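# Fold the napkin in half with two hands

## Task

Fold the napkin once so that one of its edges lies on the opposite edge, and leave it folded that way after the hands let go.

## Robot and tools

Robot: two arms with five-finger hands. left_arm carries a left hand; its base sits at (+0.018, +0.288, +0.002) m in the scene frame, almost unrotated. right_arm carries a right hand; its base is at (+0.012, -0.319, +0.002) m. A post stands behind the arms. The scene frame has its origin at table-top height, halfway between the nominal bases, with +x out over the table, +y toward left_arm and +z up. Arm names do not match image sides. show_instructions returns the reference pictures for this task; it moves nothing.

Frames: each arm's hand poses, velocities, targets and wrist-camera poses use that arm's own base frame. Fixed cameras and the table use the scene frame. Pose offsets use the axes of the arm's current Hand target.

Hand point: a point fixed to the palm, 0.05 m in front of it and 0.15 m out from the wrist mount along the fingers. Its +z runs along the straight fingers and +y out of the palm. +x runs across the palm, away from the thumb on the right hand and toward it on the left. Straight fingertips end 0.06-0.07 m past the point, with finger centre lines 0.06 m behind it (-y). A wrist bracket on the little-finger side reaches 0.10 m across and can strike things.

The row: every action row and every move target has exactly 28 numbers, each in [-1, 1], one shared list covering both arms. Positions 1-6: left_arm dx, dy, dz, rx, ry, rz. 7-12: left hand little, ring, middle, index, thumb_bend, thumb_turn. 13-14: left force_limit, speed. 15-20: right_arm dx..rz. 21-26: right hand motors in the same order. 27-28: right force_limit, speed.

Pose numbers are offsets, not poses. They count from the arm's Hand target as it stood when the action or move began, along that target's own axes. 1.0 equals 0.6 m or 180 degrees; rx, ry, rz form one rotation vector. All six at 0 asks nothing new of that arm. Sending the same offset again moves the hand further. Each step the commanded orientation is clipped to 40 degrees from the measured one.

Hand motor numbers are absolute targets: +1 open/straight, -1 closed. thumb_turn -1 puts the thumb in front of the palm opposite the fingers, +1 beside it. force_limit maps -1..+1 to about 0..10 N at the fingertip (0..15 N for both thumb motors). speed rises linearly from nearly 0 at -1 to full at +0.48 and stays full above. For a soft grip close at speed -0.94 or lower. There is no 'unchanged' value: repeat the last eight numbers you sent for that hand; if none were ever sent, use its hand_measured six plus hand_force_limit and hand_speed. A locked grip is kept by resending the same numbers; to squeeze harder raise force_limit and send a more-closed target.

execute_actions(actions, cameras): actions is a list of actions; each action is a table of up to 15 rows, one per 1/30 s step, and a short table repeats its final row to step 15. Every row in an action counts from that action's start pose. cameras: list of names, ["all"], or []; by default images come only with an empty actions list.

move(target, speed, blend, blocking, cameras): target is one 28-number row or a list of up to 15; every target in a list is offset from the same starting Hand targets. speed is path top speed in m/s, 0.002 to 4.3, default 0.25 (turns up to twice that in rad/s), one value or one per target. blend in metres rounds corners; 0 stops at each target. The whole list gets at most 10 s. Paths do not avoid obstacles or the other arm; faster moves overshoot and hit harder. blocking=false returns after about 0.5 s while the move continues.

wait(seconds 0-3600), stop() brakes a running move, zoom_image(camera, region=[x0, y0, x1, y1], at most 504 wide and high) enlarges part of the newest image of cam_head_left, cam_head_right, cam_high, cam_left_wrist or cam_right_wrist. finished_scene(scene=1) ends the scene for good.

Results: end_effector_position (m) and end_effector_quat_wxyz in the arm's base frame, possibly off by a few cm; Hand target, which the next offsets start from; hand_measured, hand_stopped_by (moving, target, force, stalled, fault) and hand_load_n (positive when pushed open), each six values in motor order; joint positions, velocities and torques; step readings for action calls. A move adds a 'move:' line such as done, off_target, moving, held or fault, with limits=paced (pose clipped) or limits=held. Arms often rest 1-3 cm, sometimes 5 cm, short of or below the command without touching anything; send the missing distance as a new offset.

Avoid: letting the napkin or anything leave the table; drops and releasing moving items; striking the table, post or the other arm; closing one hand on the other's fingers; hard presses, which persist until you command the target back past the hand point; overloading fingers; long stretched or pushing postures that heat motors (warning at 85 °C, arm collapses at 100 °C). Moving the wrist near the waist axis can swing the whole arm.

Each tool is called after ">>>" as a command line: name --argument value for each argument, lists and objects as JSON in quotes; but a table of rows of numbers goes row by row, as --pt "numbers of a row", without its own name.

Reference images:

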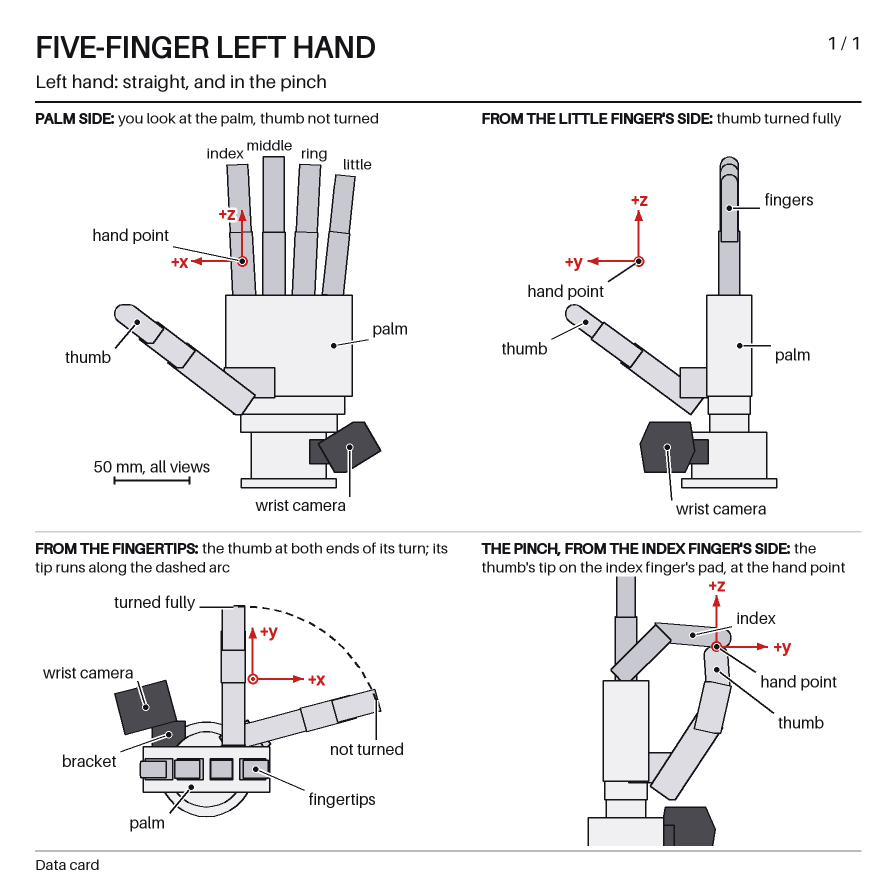

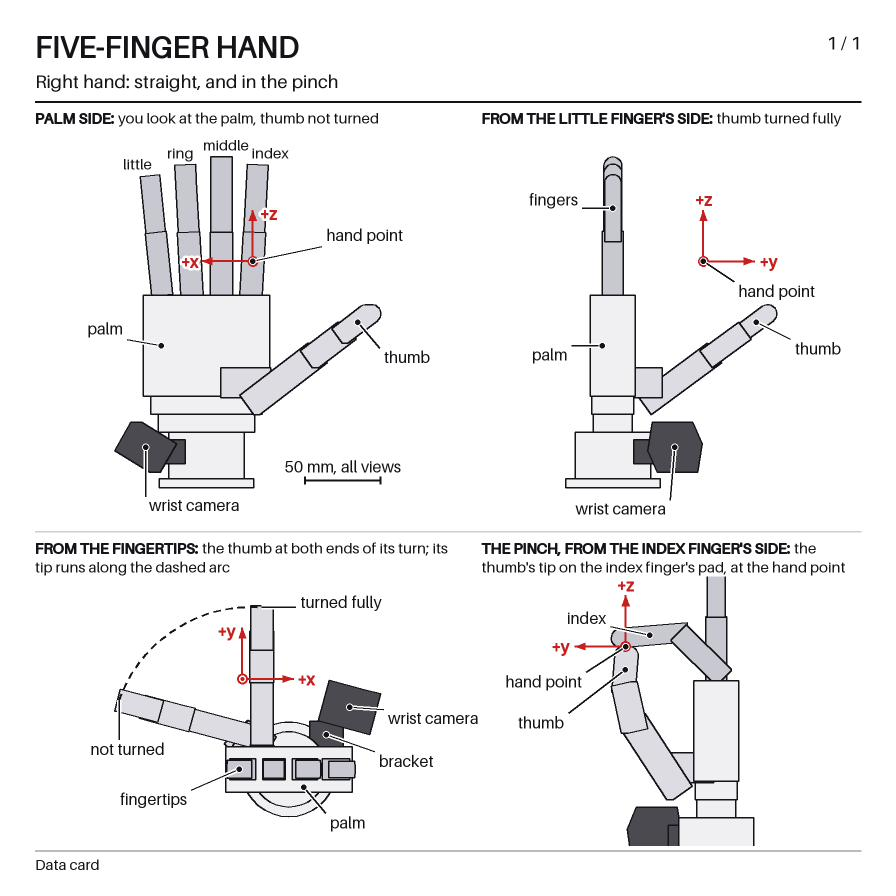

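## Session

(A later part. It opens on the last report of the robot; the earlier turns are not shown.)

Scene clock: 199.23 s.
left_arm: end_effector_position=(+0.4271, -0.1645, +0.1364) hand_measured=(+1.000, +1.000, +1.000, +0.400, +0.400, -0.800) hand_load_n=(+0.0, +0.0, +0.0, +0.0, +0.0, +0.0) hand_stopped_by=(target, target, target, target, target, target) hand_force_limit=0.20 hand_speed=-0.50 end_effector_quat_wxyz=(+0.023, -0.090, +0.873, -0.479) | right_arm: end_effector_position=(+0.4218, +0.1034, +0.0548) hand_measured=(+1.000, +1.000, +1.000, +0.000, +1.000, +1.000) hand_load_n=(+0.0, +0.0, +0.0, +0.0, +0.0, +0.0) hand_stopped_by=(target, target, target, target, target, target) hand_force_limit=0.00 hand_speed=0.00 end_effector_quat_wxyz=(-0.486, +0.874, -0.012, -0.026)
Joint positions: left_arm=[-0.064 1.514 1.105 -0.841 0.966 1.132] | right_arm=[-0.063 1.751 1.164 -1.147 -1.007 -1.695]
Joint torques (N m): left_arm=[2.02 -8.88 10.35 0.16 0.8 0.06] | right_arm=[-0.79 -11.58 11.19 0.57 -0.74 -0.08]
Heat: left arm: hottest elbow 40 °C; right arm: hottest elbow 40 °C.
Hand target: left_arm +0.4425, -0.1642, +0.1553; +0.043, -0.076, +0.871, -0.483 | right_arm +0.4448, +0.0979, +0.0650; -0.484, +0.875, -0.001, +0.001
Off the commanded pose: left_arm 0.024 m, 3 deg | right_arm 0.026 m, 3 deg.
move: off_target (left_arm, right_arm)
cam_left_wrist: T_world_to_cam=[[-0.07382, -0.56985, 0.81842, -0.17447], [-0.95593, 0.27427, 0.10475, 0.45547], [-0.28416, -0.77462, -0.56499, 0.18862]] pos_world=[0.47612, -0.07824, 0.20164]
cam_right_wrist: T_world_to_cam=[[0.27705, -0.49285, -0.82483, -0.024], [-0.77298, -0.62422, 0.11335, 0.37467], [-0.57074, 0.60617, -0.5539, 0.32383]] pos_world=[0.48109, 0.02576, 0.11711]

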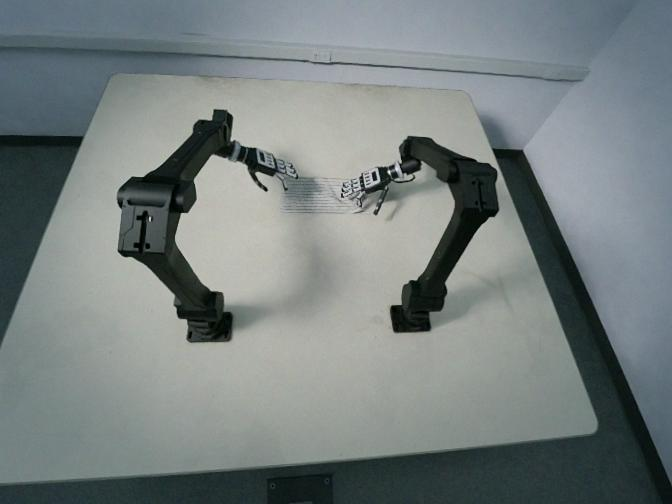

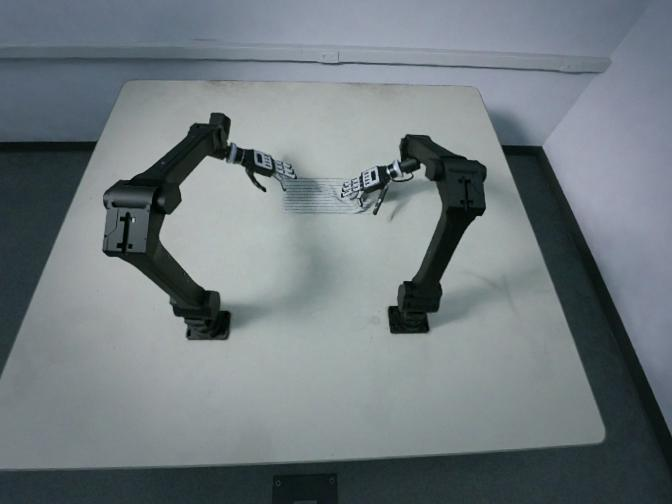

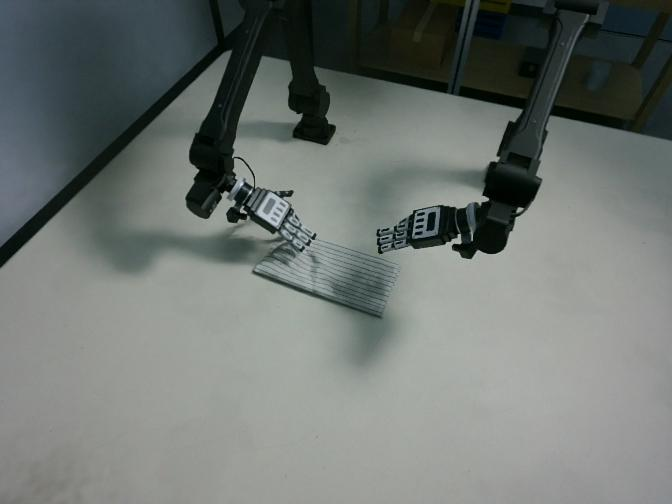

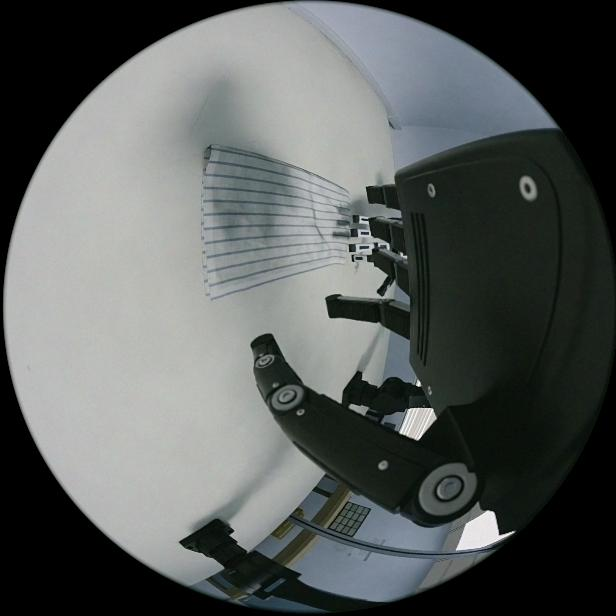

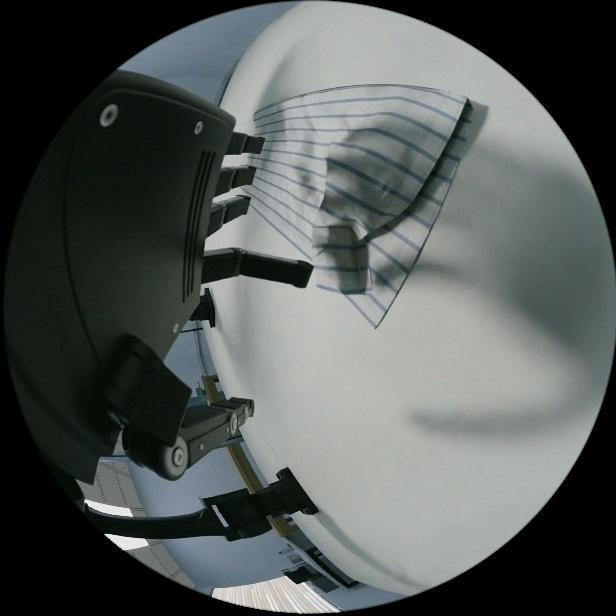

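>>> execute_actions --actions '[]' --cameras '["cam_head_right","cam_right_wrist"]'

Scene clock: 200.10 s.
left_arm: end_effector_position=(+0.4272, -0.1645, +0.1363) hand_measured=(+1.000, +1.000, +1.000, +0.400, +0.400, -0.800) hand_load_n=(+0.0, +0.0, +0.0, +0.0, +0.0, +0.0) hand_stopped_by=(target, target, target, target, target, target) hand_force_limit=0.20 hand_speed=-0.50 end_effector_quat_wxyz=(+0.023, -0.089, +0.873, -0.479) | right_arm: end_effector_position=(+0.4218, +0.1034, +0.0548) hand_measured=(+1.000, +1.000, +1.000, +0.000, +1.000, +1.000) hand_load_n=(+0.0, +0.0, +0.0, +0.0, +0.0, +0.0) hand_stopped_by=(target, target, target, target, target, target) hand_force_limit=0.00 hand_speed=0.00 end_effector_quat_wxyz=(-0.486, +0.874, -0.012, -0.026)
Joint positions: left_arm=[-0.064 1.514 1.105 -0.841 0.966 1.133] | right_arm=[-0.063 1.751 1.164 -1.147 -1.007 -1.695]
Joint velocities: within noise
Joint torques (N m): left_arm=[2.26 -9.11 10.43 0.25 0.79 0.08] | right_arm=[-0.79 -11.99 11.33 0.84 -0.74 -0.12]
Motor temperatures (°C): left_arm=[37 39 40 30 36 38] | right_arm=[39 35 40 34 38 33]
Heat: left arm: hottest elbow 40 °C; right arm: hottest elbow 40 °C.
Hand target: left_arm +0.4425, -0.1642, +0.1553; +0.043, -0.075, +0.871, -0.483 | right_arm +0.4448, +0.0979, +0.0650; -0.484, +0.875, -0.001, +0.001
Off the commanded pose: left_arm 0.024 m, 3 deg | right_arm 0.026 m, 3 deg.
camera_calibration:
cam_right_wrist: T_world_to_cam=[[0.27705, -0.49285, -0.82483, -0.024], [-0.77298, -0.62422, 0.11335, 0.37467], [-0.57074, 0.60617, -0.5539, 0.32383]] pos_world=[0.48109, 0.02576, 0.11711]
Images, in order (width x height): cam_head_right 672x504, cam_right_wrist 616x616.

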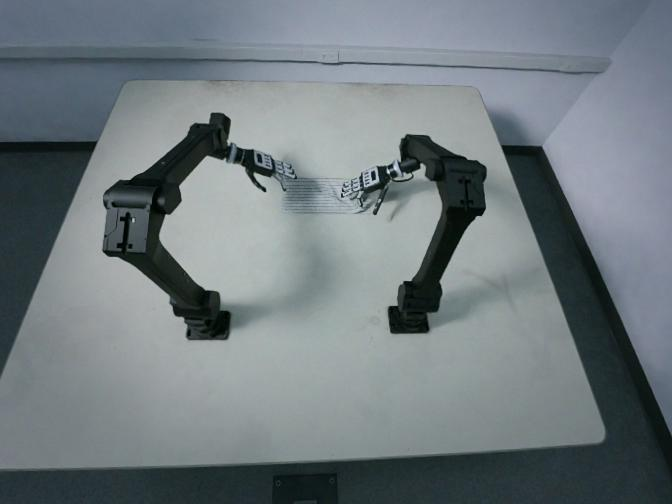

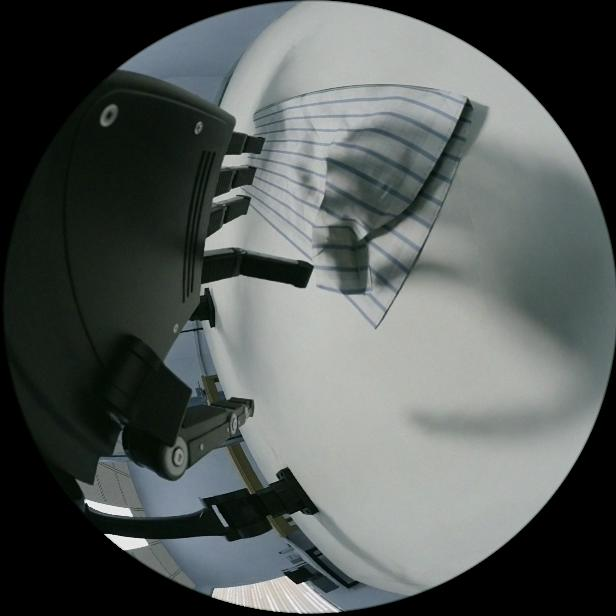

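>>> zoom_image --camera "cam_right_wrist" --region '[220, 70, 500, 350]'

>>> zoom_image --camera "cam_head_right" --region '[260, 160, 400, 250]'

Scaled by 1.800 from the camera's image (finer frame: 880x880).

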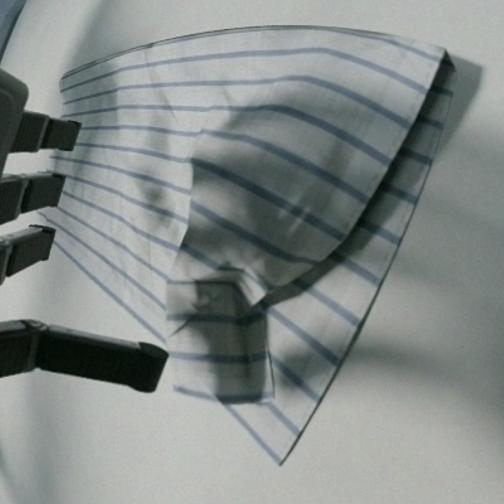

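Scaled by 3.600 from the camera's image (finer frame: 960x720).

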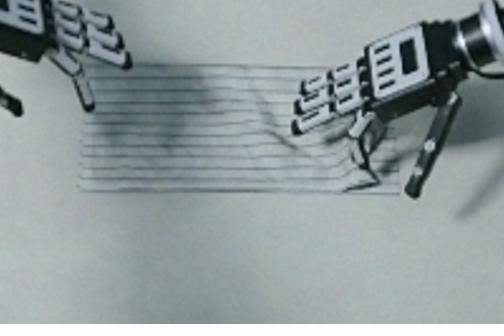

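>>> move --target '[0,0,0,0,0,0,1,1,1,0.4,0.4,-0.8,0.2,-0.5,0.0167,0.0424,0.0265,0,0,0,1,1,1,0.0,1,1,0.0,0]' --speed 0.05 --cameras '["cam_right_wrist"]'

Scene clock: 202.93 s.
left_arm: end_effector_position=(+0.4272, -0.1645, +0.1363) hand_measured=(+1.000, +1.000, +1.000, +0.400, +0.400, -0.800) hand_load_n=(+0.0, +0.0, +0.0, -0.5, -0.5, +0.0) hand_stopped_by=(target, target, target, target, target, target) hand_force_limit=0.20 hand_speed=-0.50 end_effector_quat_wxyz=(+0.023, -0.089, +0.873, -0.479) | right_arm: end_effector_position=(+0.4325, +0.1027, +0.0278) hand_measured=(+1.000, +1.000, +1.000, +0.000, +1.000, +1.000) hand_load_n=(+0.0, +0.0, +0.0, +0.0, +0.0, -0.5) hand_stopped_by=(target, target, target, target, target, target) hand_force_limit=0.00 hand_speed=0.00 end_effector_quat_wxyz=(-0.485, +0.874, -0.010, -0.022)
Joint positions: left_arm=[-0.064 1.514 1.105 -0.841 0.966 1.133] | right_arm=[-0.063 1.811 1.167 -1.081 -1.007 -1.695]
Joint torques (N m): left_arm=[2.14 -8.94 10.44 0.18 0.79 0.08] | right_arm=[-0.85 -11.81 10.96 0.66 -0.74 -0.08]
Heat: left arm: hottest elbow 40 °C; right arm: hottest elbow 40 °C.
Hand target: left_arm +0.4425, -0.1642, +0.1553; +0.043, -0.075, +0.871, -0.483 | right_arm +0.4551, +0.0978, +0.0351; -0.484, +0.875, +0.000, +0.001
Off the commanded pose: left_arm 0.024 m, 3 deg | right_arm 0.024 m, 3 deg.
move: off_target (right_arm)
cam_right_wrist: T_world_to_cam=[[0.28463, -0.49333, -0.82196, -0.05289], [-0.77386, -0.6243, 0.10673, 0.38628], [-0.5658, 0.6057, -0.55946, 0.31353]] pos_world=[0.49138, 0.02516, 0.09071]

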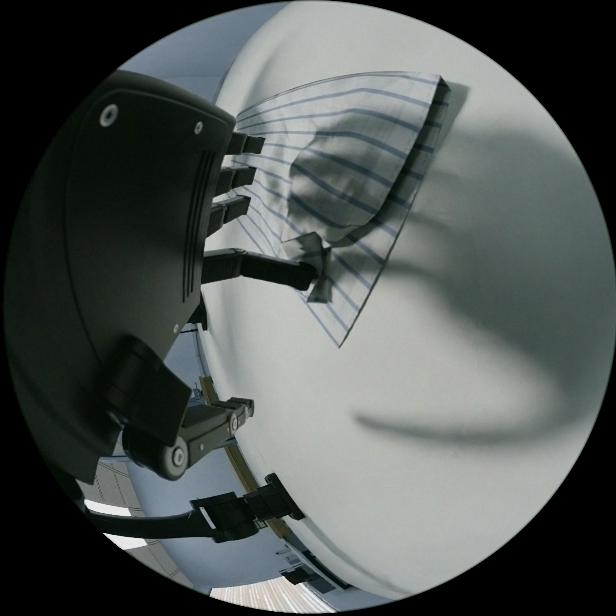

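>>> zoom_image --camera "cam_right_wrist" --region '[250, 200, 410, 360]'

Scaled by 3.150 from the camera's image (finer frame: 880x880).

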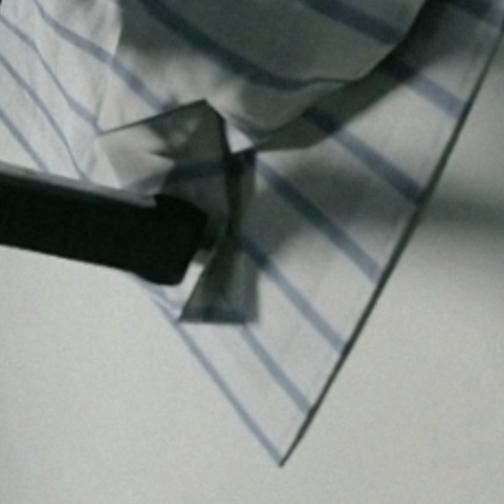

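>>> move --target '[0,0,0,0,0,0,1,1,1,0.4,0.4,-0.8,0.2,-0.5,0,0.0155,0.0097,0,0,0,1,1,1,0.0,1,1,0.0,0]' --speed 0.03 --cameras '["cam_right_wrist"]'

>>> zoom_image --camera "cam_right_wrist" --region '[250, 200, 410, 360]'

Scene clock: 204.03 s.
left_arm: end_effector_position=(+0.4272, -0.1645, +0.1363) hand_measured=(+1.000, +1.000, +1.000, +0.400, +0.400, -0.800) hand_load_n=(+0.0, +0.0, +0.0, +0.0, +0.0, +0.0) hand_stopped_by=(target, target, target, target, target, target) hand_force_limit=0.20 hand_speed=-0.50 end_effector_quat_wxyz=(+0.023, -0.089, +0.873, -0.479) | right_arm: end_effector_position=(+0.4355, +0.1029, +0.0240) hand_measured=(+1.000, +1.000, +1.000, +0.000, +1.000, +1.000) hand_load_n=(+0.0, +0.0, +0.0, -1.5, +0.0, -0.5) hand_stopped_by=(target, target, target, target, target, target) hand_force_limit=0.00 hand_speed=0.00 end_effector_quat_wxyz=(-0.486, +0.874, -0.008, -0.018)
Joint positions: left_arm=[-0.064 1.514 1.105 -0.841 0.966 1.133] | right_arm=[-0.063 1.819 1.167 -1.064 -1.01 -1.695]
Joint torques (N m): left_arm=[2.32 -9.05 10.36 0.21 0.78 0.07] | right_arm=[-0.21 -11.22 10.13 1.21 -0.62 -0.09]
Heat: left arm: hottest elbow 40 °C; right arm: hottest elbow 40 °C.
Hand target: left_arm +0.4425, -0.1642, +0.1553; +0.043, -0.075, +0.871, -0.483 | right_arm +0.4551, +0.0977, +0.0241; -0.484, +0.875, +0.000, +0.001
Off the commanded pose: left_arm 0.024 m, 3 deg | right_arm 0.020 m, 2 deg.
move: off_target (right_arm)
cam_right_wrist: T_world_to_cam=[[0.29178, -0.49169, -0.82043, -0.06016], [-0.77501, -0.62423, 0.09848, 0.38979], [-0.56055, 0.60711, -0.56321, 0.31062]] pos_world=[0.49376, 0.02515, 0.08721]

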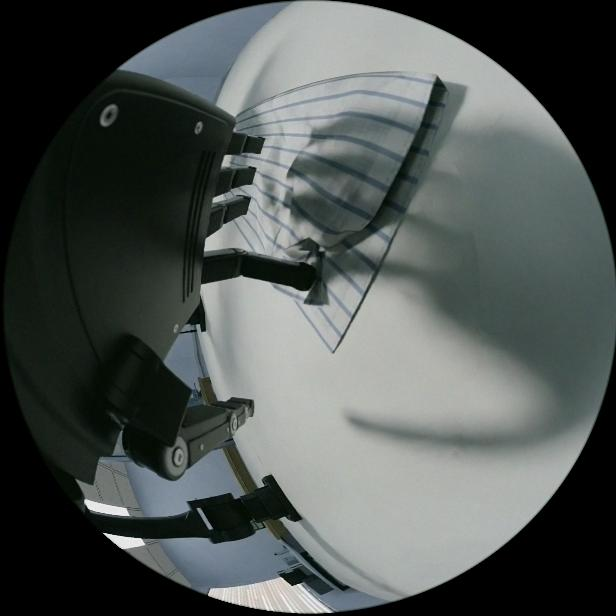

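Scaled by 3.150 from the camera's image (finer frame: 880x880).

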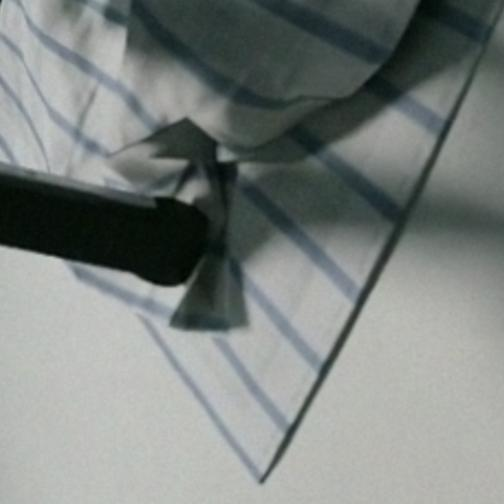

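>>> move --target '[0,0,0,0,0,0,1,1,1,0.4,0.4,-0.8,0.2,-0.5,-0.0333,0.0177,-0.0283,0,0,0,1,1,1,0.0,1,1,0.0,0]' --speed 0.02 --cameras '["cam_right_wrist"]'

>>> zoom_image --camera "cam_right_wrist" --region '[250, 200, 410, 360]'

Scene clock: 206.37 s.
left_arm: end_effector_position=(+0.4272, -0.1645, +0.1363) hand_measured=(+1.000, +1.000, +1.000, +0.400, +0.400, -0.800) hand_load_n=(+0.0, +0.0, +0.0, +0.0, +0.0, +0.0) hand_stopped_by=(target, target, target, target, target, target) hand_force_limit=0.20 hand_speed=-0.50 end_effector_quat_wxyz=(+0.023, -0.089, +0.873, -0.479) | right_arm: end_effector_position=(+0.4371, +0.0862, +0.0241) hand_measured=(+1.000, +1.000, +1.000, +0.000, +1.000, +1.000) hand_load_n=(+0.0, +0.0, +0.0, +1.0, +0.0, +0.0) hand_stopped_by=(target, target, target, target, target, target) hand_force_limit=0.00 hand_speed=0.00 end_effector_quat_wxyz=(-0.489, +0.872, +0.001, -0.003)
Joint positions: left_arm=[-0.064 1.514 1.105 -0.841 0.966 1.133] | right_arm=[-0.101 1.818 1.167 -1.093 -1.012 -1.769]
Joint torques (N m): left_arm=[2.32 -8.94 10.44 0.18 0.79 0.06] | right_arm=[-0.73 -12.75 6.46 0.12 -0.25 -0.15]
Heat: left arm: hottest elbow 41 °C; right arm: hottest elbow 40 °C.
Hand target: left_arm +0.4425, -0.1642, +0.1553; +0.043, -0.075, +0.871, -0.483 | right_arm +0.4351, +0.0778, +0.0241; -0.484, +0.875, +0.000, +0.001
Off the commanded pose: left_arm 0.024 m, 3 deg | right_arm 0.009 m, 1 deg.
move: done
cam_right_wrist: T_world_to_cam=[[0.32054, -0.4871, -0.81239, -0.08177], [-0.77736, -0.62535, 0.06823, 0.38249], [-0.54126, 0.60965, -0.5791, 0.31348]] pos_world=[0.49322, 0.00825, 0.089]

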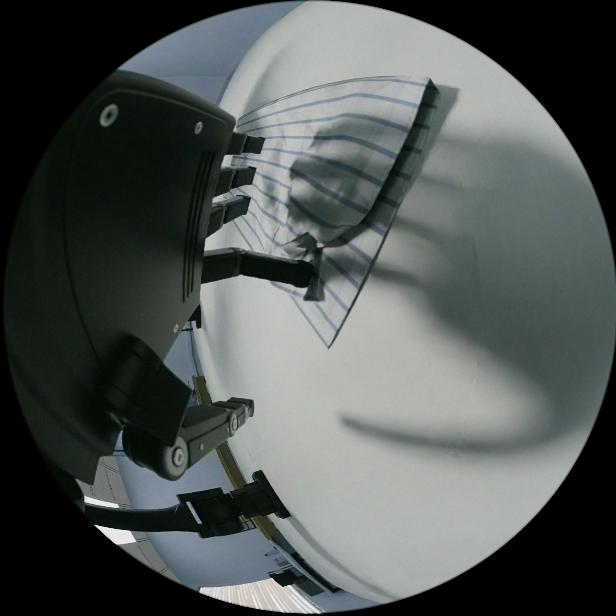

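Scaled by 3.150 from the camera's image (finer frame: 880x880).

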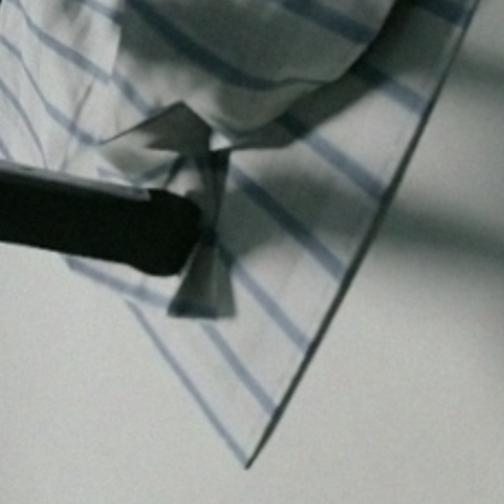

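>>> execute_actions --actions '[]' --cameras '["cam_head_right","cam_head_left","cam_left_wrist"]'

>>> zoom_image --camera "cam_head_right" --region '[260, 160, 400, 250]'

Scene clock: 206.53 s.
left_arm: end_effector_position=(+0.4272, -0.1645, +0.1363) hand_measured=(+1.000, +1.000, +1.000, +0.400, +0.400, -0.800) hand_load_n=(+0.0, +0.0, +0.0, +0.0, +0.0, +0.0) hand_stopped_by=(target, target, target, target, target, target) hand_force_limit=0.20 hand_speed=-0.50 end_effector_quat_wxyz=(+0.023, -0.089, +0.873, -0.479) | right_arm: end_effector_position=(+0.4370, +0.0862, +0.0242) hand_measured=(+1.000, +1.000, +1.000, +0.000, +1.000, +1.000) hand_load_n=(+0.0, +0.0, +0.0, +0.5, +0.0, +0.0) hand_stopped_by=(target, target, target, target, target, target) hand_force_limit=0.00 hand_speed=0.00 end_effector_quat_wxyz=(-0.489, +0.872, +0.001, -0.003)
Joint positions: left_arm=[-0.064 1.514 1.105 -0.841 0.966 1.133] | right_arm=[-0.101 1.818 1.167 -1.093 -1.012 -1.769]
Joint velocities: within noise
Joint torques (N m): left_arm=[2.32 -9.05 10.51 0.23 0.78 0.07] | right_arm=[-1.2 -13.22 6.27 0.08 -0.27 -0.16]
Motor temperatures (°C): left_arm=[37 39 41 30 36 38] | right_arm=[39 35 40 33 38 33]
Heat: left arm: hottest elbow 41 °C; right arm: hottest elbow 40 °C.
Hand target: left_arm +0.4425, -0.1642, +0.1553; +0.043, -0.075, +0.871, -0.483 | right_arm +0.4351, +0.0778, +0.0241; -0.484, +0.875, +0.000, +0.001
Off the commanded pose: left_arm 0.024 m, 3 deg | right_arm 0.009 m, 1 deg.
camera_calibration:
cam_left_wrist: T_world_to_cam=[[-0.07449, -0.56985, 0.81836, -0.17421], [-0.95588, 0.27464, 0.10423, 0.45567], [-0.28415, -0.7745, -0.56517, 0.18874]] pos_world=[0.47622, -0.07824, 0.20175]
Images, in order (width x height): cam_head_left 672x504, cam_head_right 672x504, cam_left_wrist 616x616.

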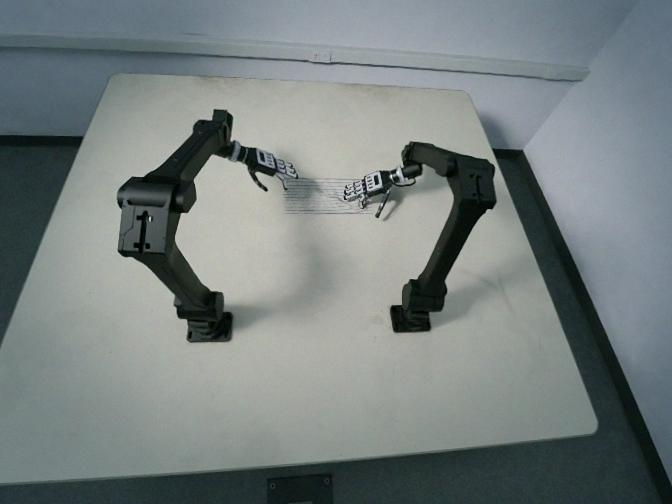

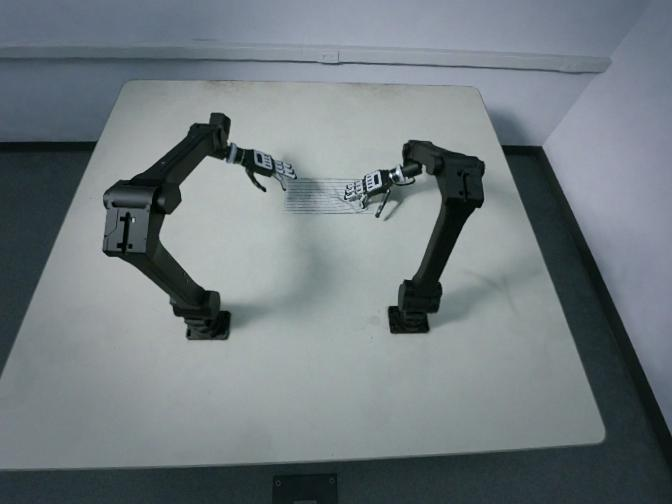

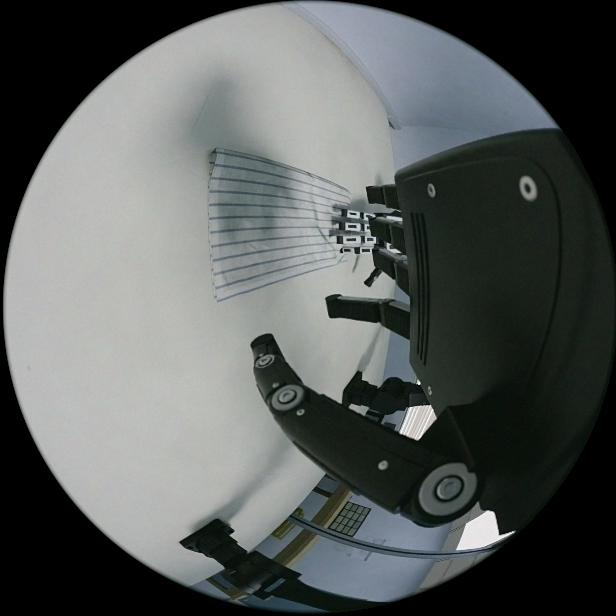

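Scaled by 3.600 from the camera's image (finer frame: 960x720).

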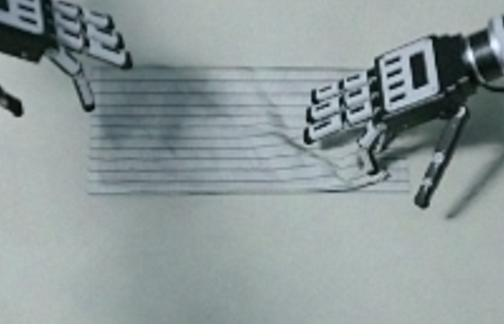

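>>> move --target '[0,0,0,0,0,0,1,1,1,0.4,0.4,-0.8,0.2,-0.5,0,-0.085,-0.053,0,0,0,1,1,1,0.0,1,1,0.0,0]' --speed 0.05 --cameras '["cam_right_wrist","cam_high"]'

>>> zoom_image --camera "cam_right_wrist" --region '[220, 140, 460, 380]'

Scene clock: 208.70 s.
left_arm: end_effector_position=(+0.4272, -0.1645, +0.1363) hand_measured=(+1.000, +1.000, +1.000, +0.400, +0.400, -0.800) hand_load_n=(+0.0, +0.0, +0.0, -0.5, +0.0, +0.0) hand_stopped_by=(target, target, target, target, target, target) hand_force_limit=0.20 hand_speed=-0.50 end_effector_quat_wxyz=(+0.023, -0.089, +0.873, -0.479) | right_arm: end_effector_position=(+0.4163, +0.0851, +0.0672) hand_measured=(+1.000, +1.000, +1.000, +0.000, +1.000, +1.000) hand_load_n=(+0.0, +0.0, +0.0, +0.0, +0.0, +0.0) hand_stopped_by=(target, target, target, target, target, target) hand_force_limit=0.00 hand_speed=0.00 end_effector_quat_wxyz=(-0.486, +0.873, -0.010, -0.024)
Joint positions: left_arm=[-0.064 1.514 1.105 -0.841 0.966 1.133] | right_arm=[-0.104 1.735 1.177 -1.238 -1.001 -1.775]
Joint torques (N m): left_arm=[2.37 -8.7 10.47 0.27 0.78 0.08] | right_arm=[-1.14 -13.1 11.29 -0.09 -0.69 -0.1]
Heat: left arm: hottest elbow 41 °C; right arm: hottest elbow 40 °C.
Hand target: left_arm +0.4425, -0.1642, +0.1553; +0.043, -0.075, +0.871, -0.483 | right_arm +0.4350, +0.0779, +0.0841; -0.484, +0.875, -0.001, +0.001
Off the commanded pose: left_arm 0.024 m, 3 deg | right_arm 0.026 m, 3 deg.
move: off_target (right_arm)
cam_right_wrist: T_world_to_cam=[[0.28229, -0.49061, -0.82439, -0.02364], [-0.77239, -0.6259, 0.108, 0.35791], [-0.56897, 0.60626, -0.55563, 0.33809]] pos_world=[0.47548, 0.00745, 0.12971]
Images, in order (width x height): cam_high 672x504, cam_right_wrist 616x616.

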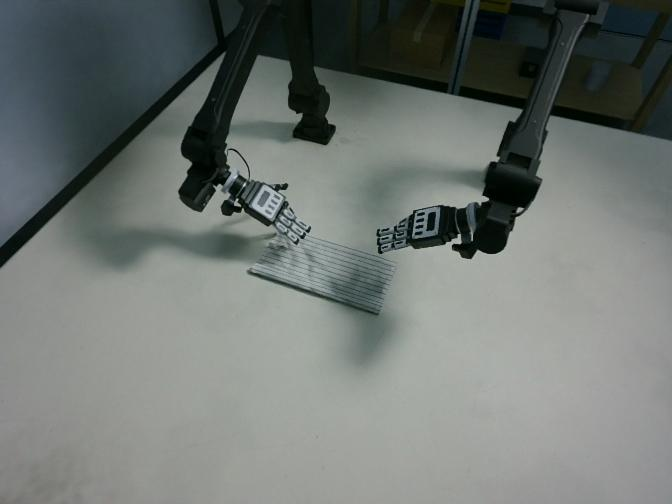

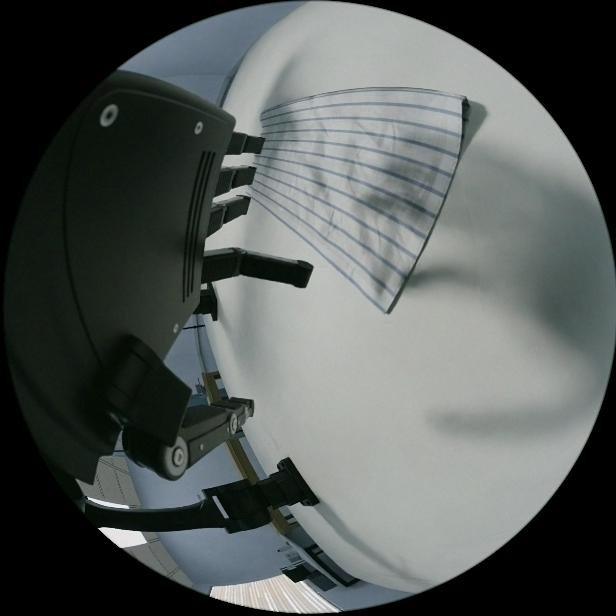

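Scaled by 2.100 from the camera's image (finer frame: 880x880).

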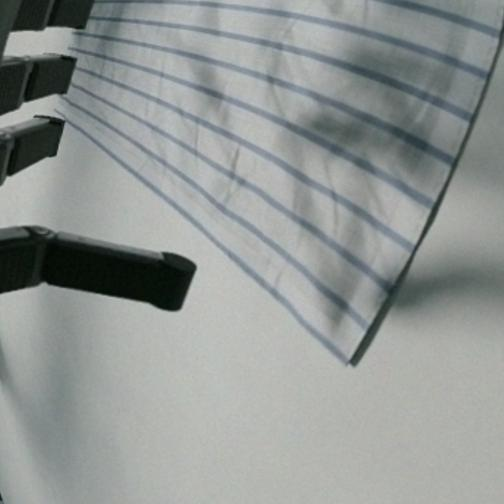

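>>> move --target '[0,0,0,0,0,0,1,1,1,0.4,0.4,-0.8,0.2,-0.5,0,-0.14,-0.09,0,0,0,1,1,1,0.0,1,1,0.0,0]' --speed 0.12 --cameras '["all"]'

>>> zoom_image --camera "cam_head_right" --region '[260, 160, 400, 250]'

>>> zoom_image --camera "cam_high" --region '[230, 210, 410, 330]'

>>> zoom_image --camera "cam_left_wrist" --region '[190, 130, 390, 330]'

Scene clock: 210.40 s.
left_arm: end_effector_position=(+0.4272, -0.1645, +0.1363) hand_measured=(+1.000, +1.000, +1.000, +0.400, +0.400, -0.800) hand_load_n=(+0.0, +0.0, +0.0, +0.0, +0.0, +0.0) hand_stopped_by=(target, target, target, target, target, target) hand_force_limit=0.20 hand_speed=-0.50 end_effector_quat_wxyz=(+0.023, -0.089, +0.873, -0.479) | right_arm: end_effector_position=(+0.4199, +0.0839, +0.1666) hand_measured=(+1.000, +1.000, +1.000, +0.000, +1.000, +1.000) hand_load_n=(+0.0, +0.0, +0.0, +0.0, +0.0, +0.0) hand_stopped_by=(target, target, target, target, target, target) hand_force_limit=0.00 hand_speed=0.00 end_effector_quat_wxyz=(-0.486, +0.873, -0.009, -0.023)
Joint positions: left_arm=[-0.064 1.514 1.105 -0.841 0.966 1.133] | right_arm=[-0.106 1.634 1.332 -1.494 -1.001 -1.779]
Joint torques (N m): left_arm=[2.26 -9.05 10.44 0.23 0.79 0.08] | right_arm=[-0.97 -11.87 12.49 -0.17 -0.71 -0.08]
Heat: left arm: hottest elbow 41 °C; right arm: hottest elbow 40 °C.
Hand target: left_arm +0.4425, -0.1642, +0.1553; +0.043, -0.075, +0.871, -0.483 | right_arm +0.4348, +0.0770, +0.1840; -0.484, +0.875, +0.000, +0.001
Off the commanded pose: left_arm 0.024 m, 3 deg | right_arm 0.024 m, 3 deg.
move: off_target (right_arm)
cam_left_wrist: T_world_to_cam=[[-0.07449, -0.56985, 0.81836, -0.17421], [-0.95588, 0.27464, 0.10423, 0.45567], [-0.28415, -0.7745, -0.56517, 0.18874]] pos_world=[0.47622, -0.07824, 0.20175]
cam_right_wrist: T_world_to_cam=[[0.28465, -0.49072, -0.82351, 0.05553], [-0.77212, -0.6265, 0.10644, 0.34941], [-0.56817, 0.60555, -0.55722, 0.39601]] pos_world=[0.47898, 0.00635, 0.22921]

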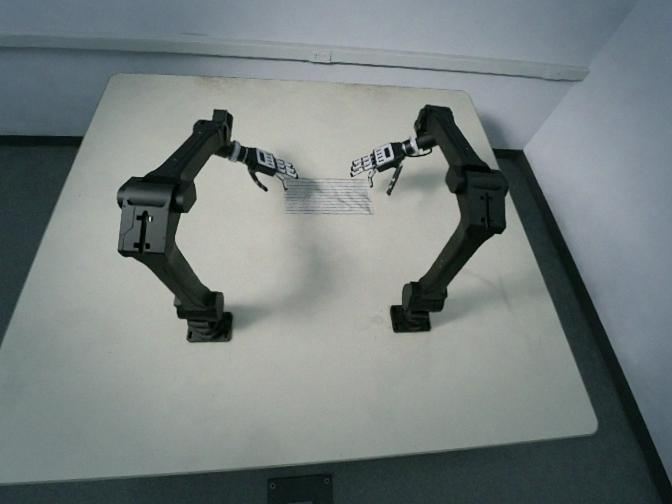

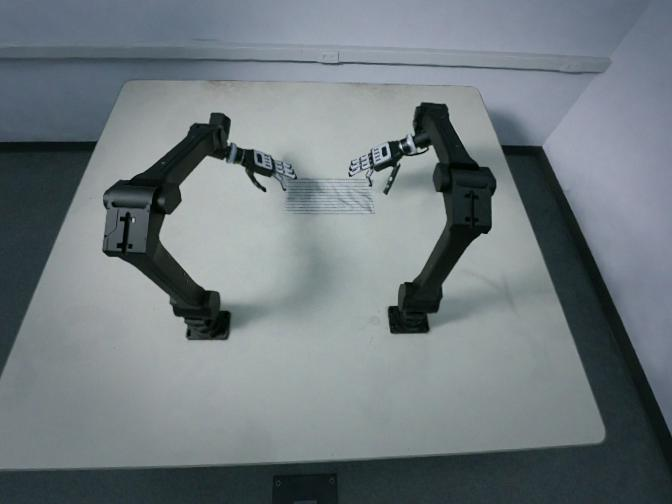

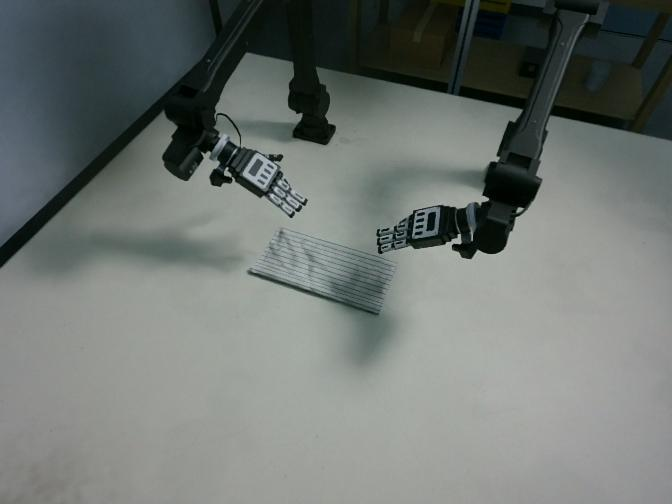

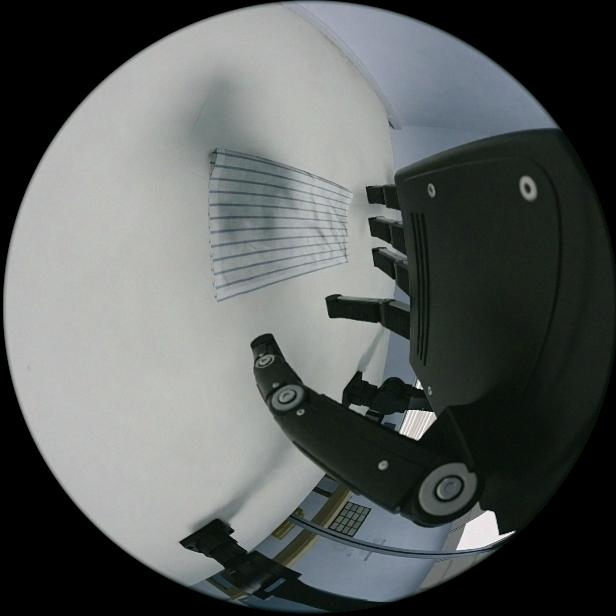

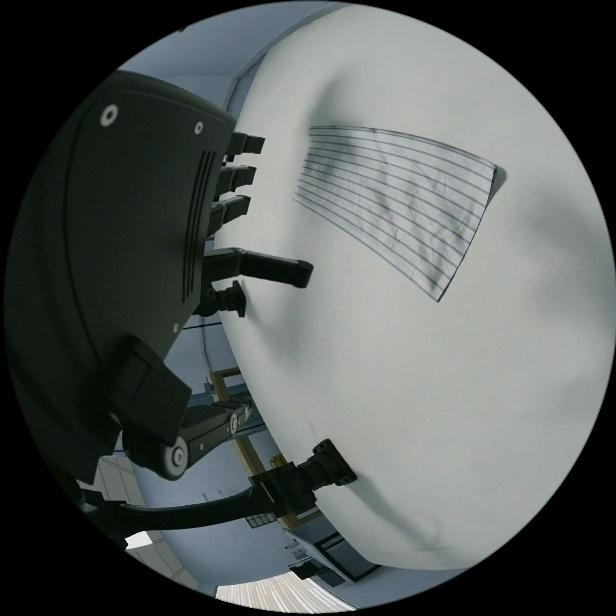

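Scaled by 3.600 from the camera's image (finer frame: 960x720).

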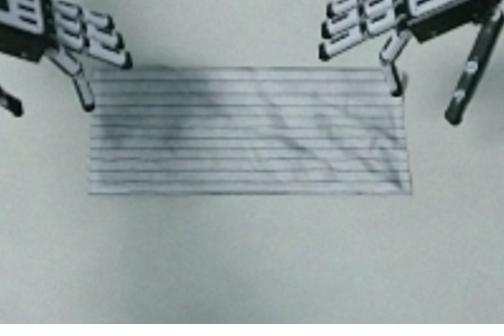

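Scaled by 2.800 from the camera's image (finer frame: 960x720).

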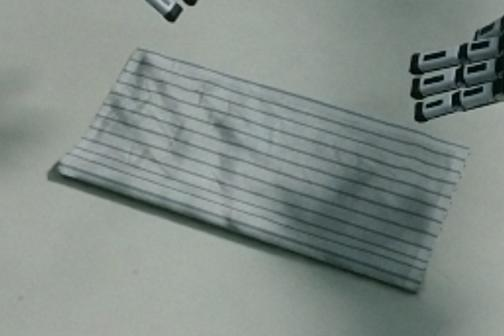

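Scaled by 2.520 from the camera's image (finer frame: 880x880).

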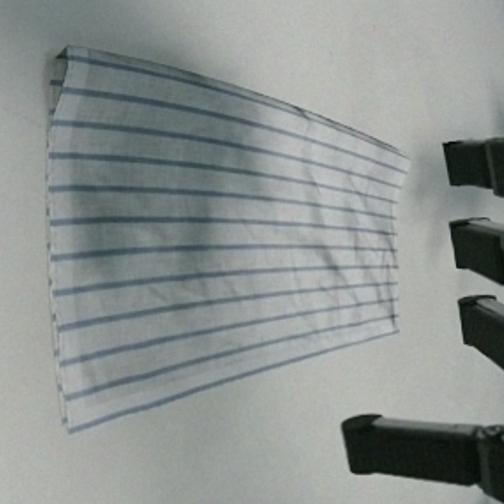

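>>> zoom_image --camera "cam_right_wrist" --region '[280, 110, 520, 320]'

>>> zoom_image --camera "cam_head_right" --region '[280, 190, 385, 220]'

Scaled by 2.100 from the camera's image (finer frame: 880x880).

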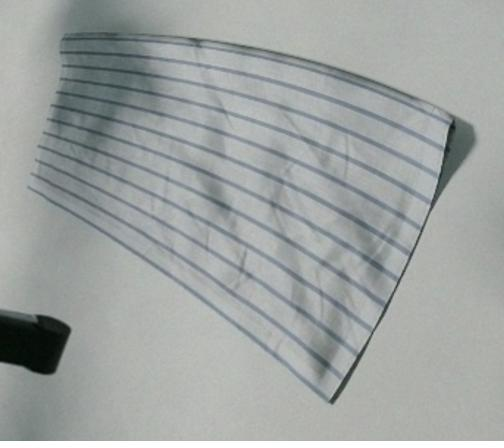

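Scaled by 4.800 from the camera's image (finer frame: 960x720).

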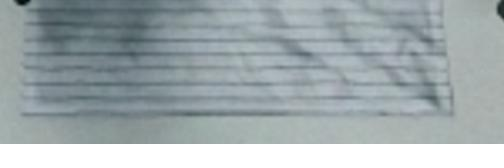

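>>> move --target '[0,0,-0.12,0,0,0,1,1,1,0.4,0.4,-0.8,0.2,-0.5,0,0,-0.12,0,0,0,1,1,1,0.0,1,1,0.0,0]' --speed 0.15 --cameras '["cam_head_right","cam_high"]'

>>> zoom_image --camera "cam_high" --region '[230, 210, 410, 330]'

>>> zoom_image --camera "cam_head_right" --region '[260, 160, 400, 250]'

Scene clock: 212.20 s.
left_arm: end_effector_position=(+0.4182, -0.1053, +0.1777) hand_measured=(+1.000, +1.000, +1.000, +0.400, +0.400, -0.800) hand_load_n=(+0.0, +0.0, +0.0, -0.5, +0.0, +0.0) hand_stopped_by=(target, target, target, target, target, target) hand_force_limit=0.20 hand_speed=-0.50 end_effector_quat_wxyz=(+0.026, -0.089, +0.872, -0.482) | right_arm: end_effector_position=(+0.4229, +0.0200, +0.2019) hand_measured=(+1.000, +1.000, +1.000, +0.000, +1.000, +1.000) hand_load_n=(+0.0, +0.0, +0.0, +0.0, +0.0, +0.0) hand_stopped_by=(target, target, target, target, target, target) hand_force_limit=0.00 hand_speed=0.00 end_effector_quat_wxyz=(-0.478, +0.878, -0.028, +0.000)
Joint positions: left_arm=[0.073 1.484 1.194 -1.152 1.001 1.37] | right_arm=[-0.242 1.634 1.432 -1.681 -0.963 -1.913]
Joint torques (N m): left_arm=[1.9 -8.06 10.55 -0.05 0.82 0.05] | right_arm=[-0.09 -12.22 12.72 -0.54 -0.71 -0.11]
Heat: left arm: hottest elbow 41 °C; right arm: hottest elbow 40 °C.
Hand target: left_arm +0.4319, -0.1039, +0.1934; +0.043, -0.076, +0.871, -0.483 | right_arm +0.4347, +0.0159, +0.2223; -0.484, +0.875, +0.000, +0.001
Off the commanded pose: left_arm 0.021 m, 2 deg | right_arm 0.024 m, 3 deg.
joint sent to its limit (right arm) — joint 4 (wrist pitch), lower limit. The joint targets are off in orientation, not in position.
move: off_target (left_arm, right_arm)

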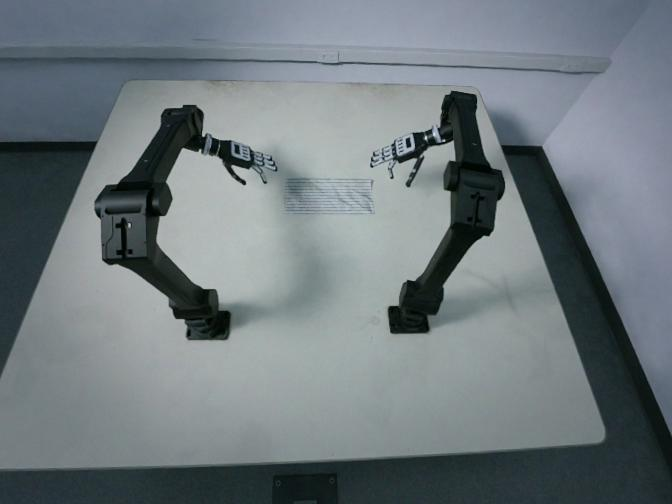

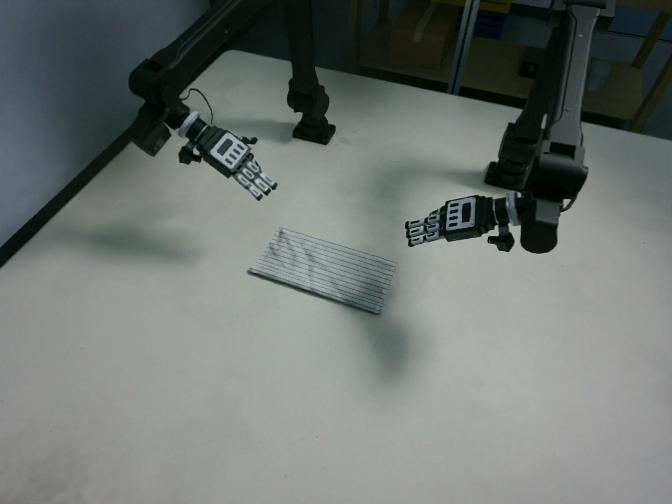

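Scaled by 2.800 from the camera's image (finer frame: 960x720).

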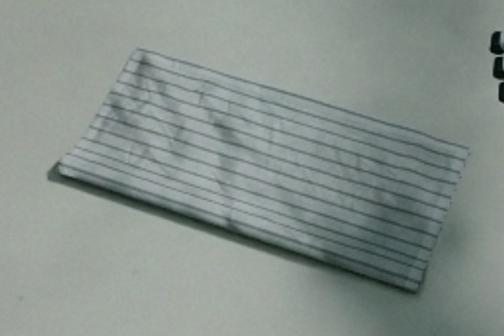

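Scaled by 3.600 from the camera's image (finer frame: 960x720).

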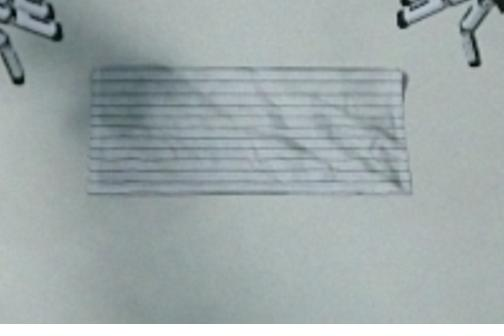

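>>> finished_scene

The scene is finished: the task was done.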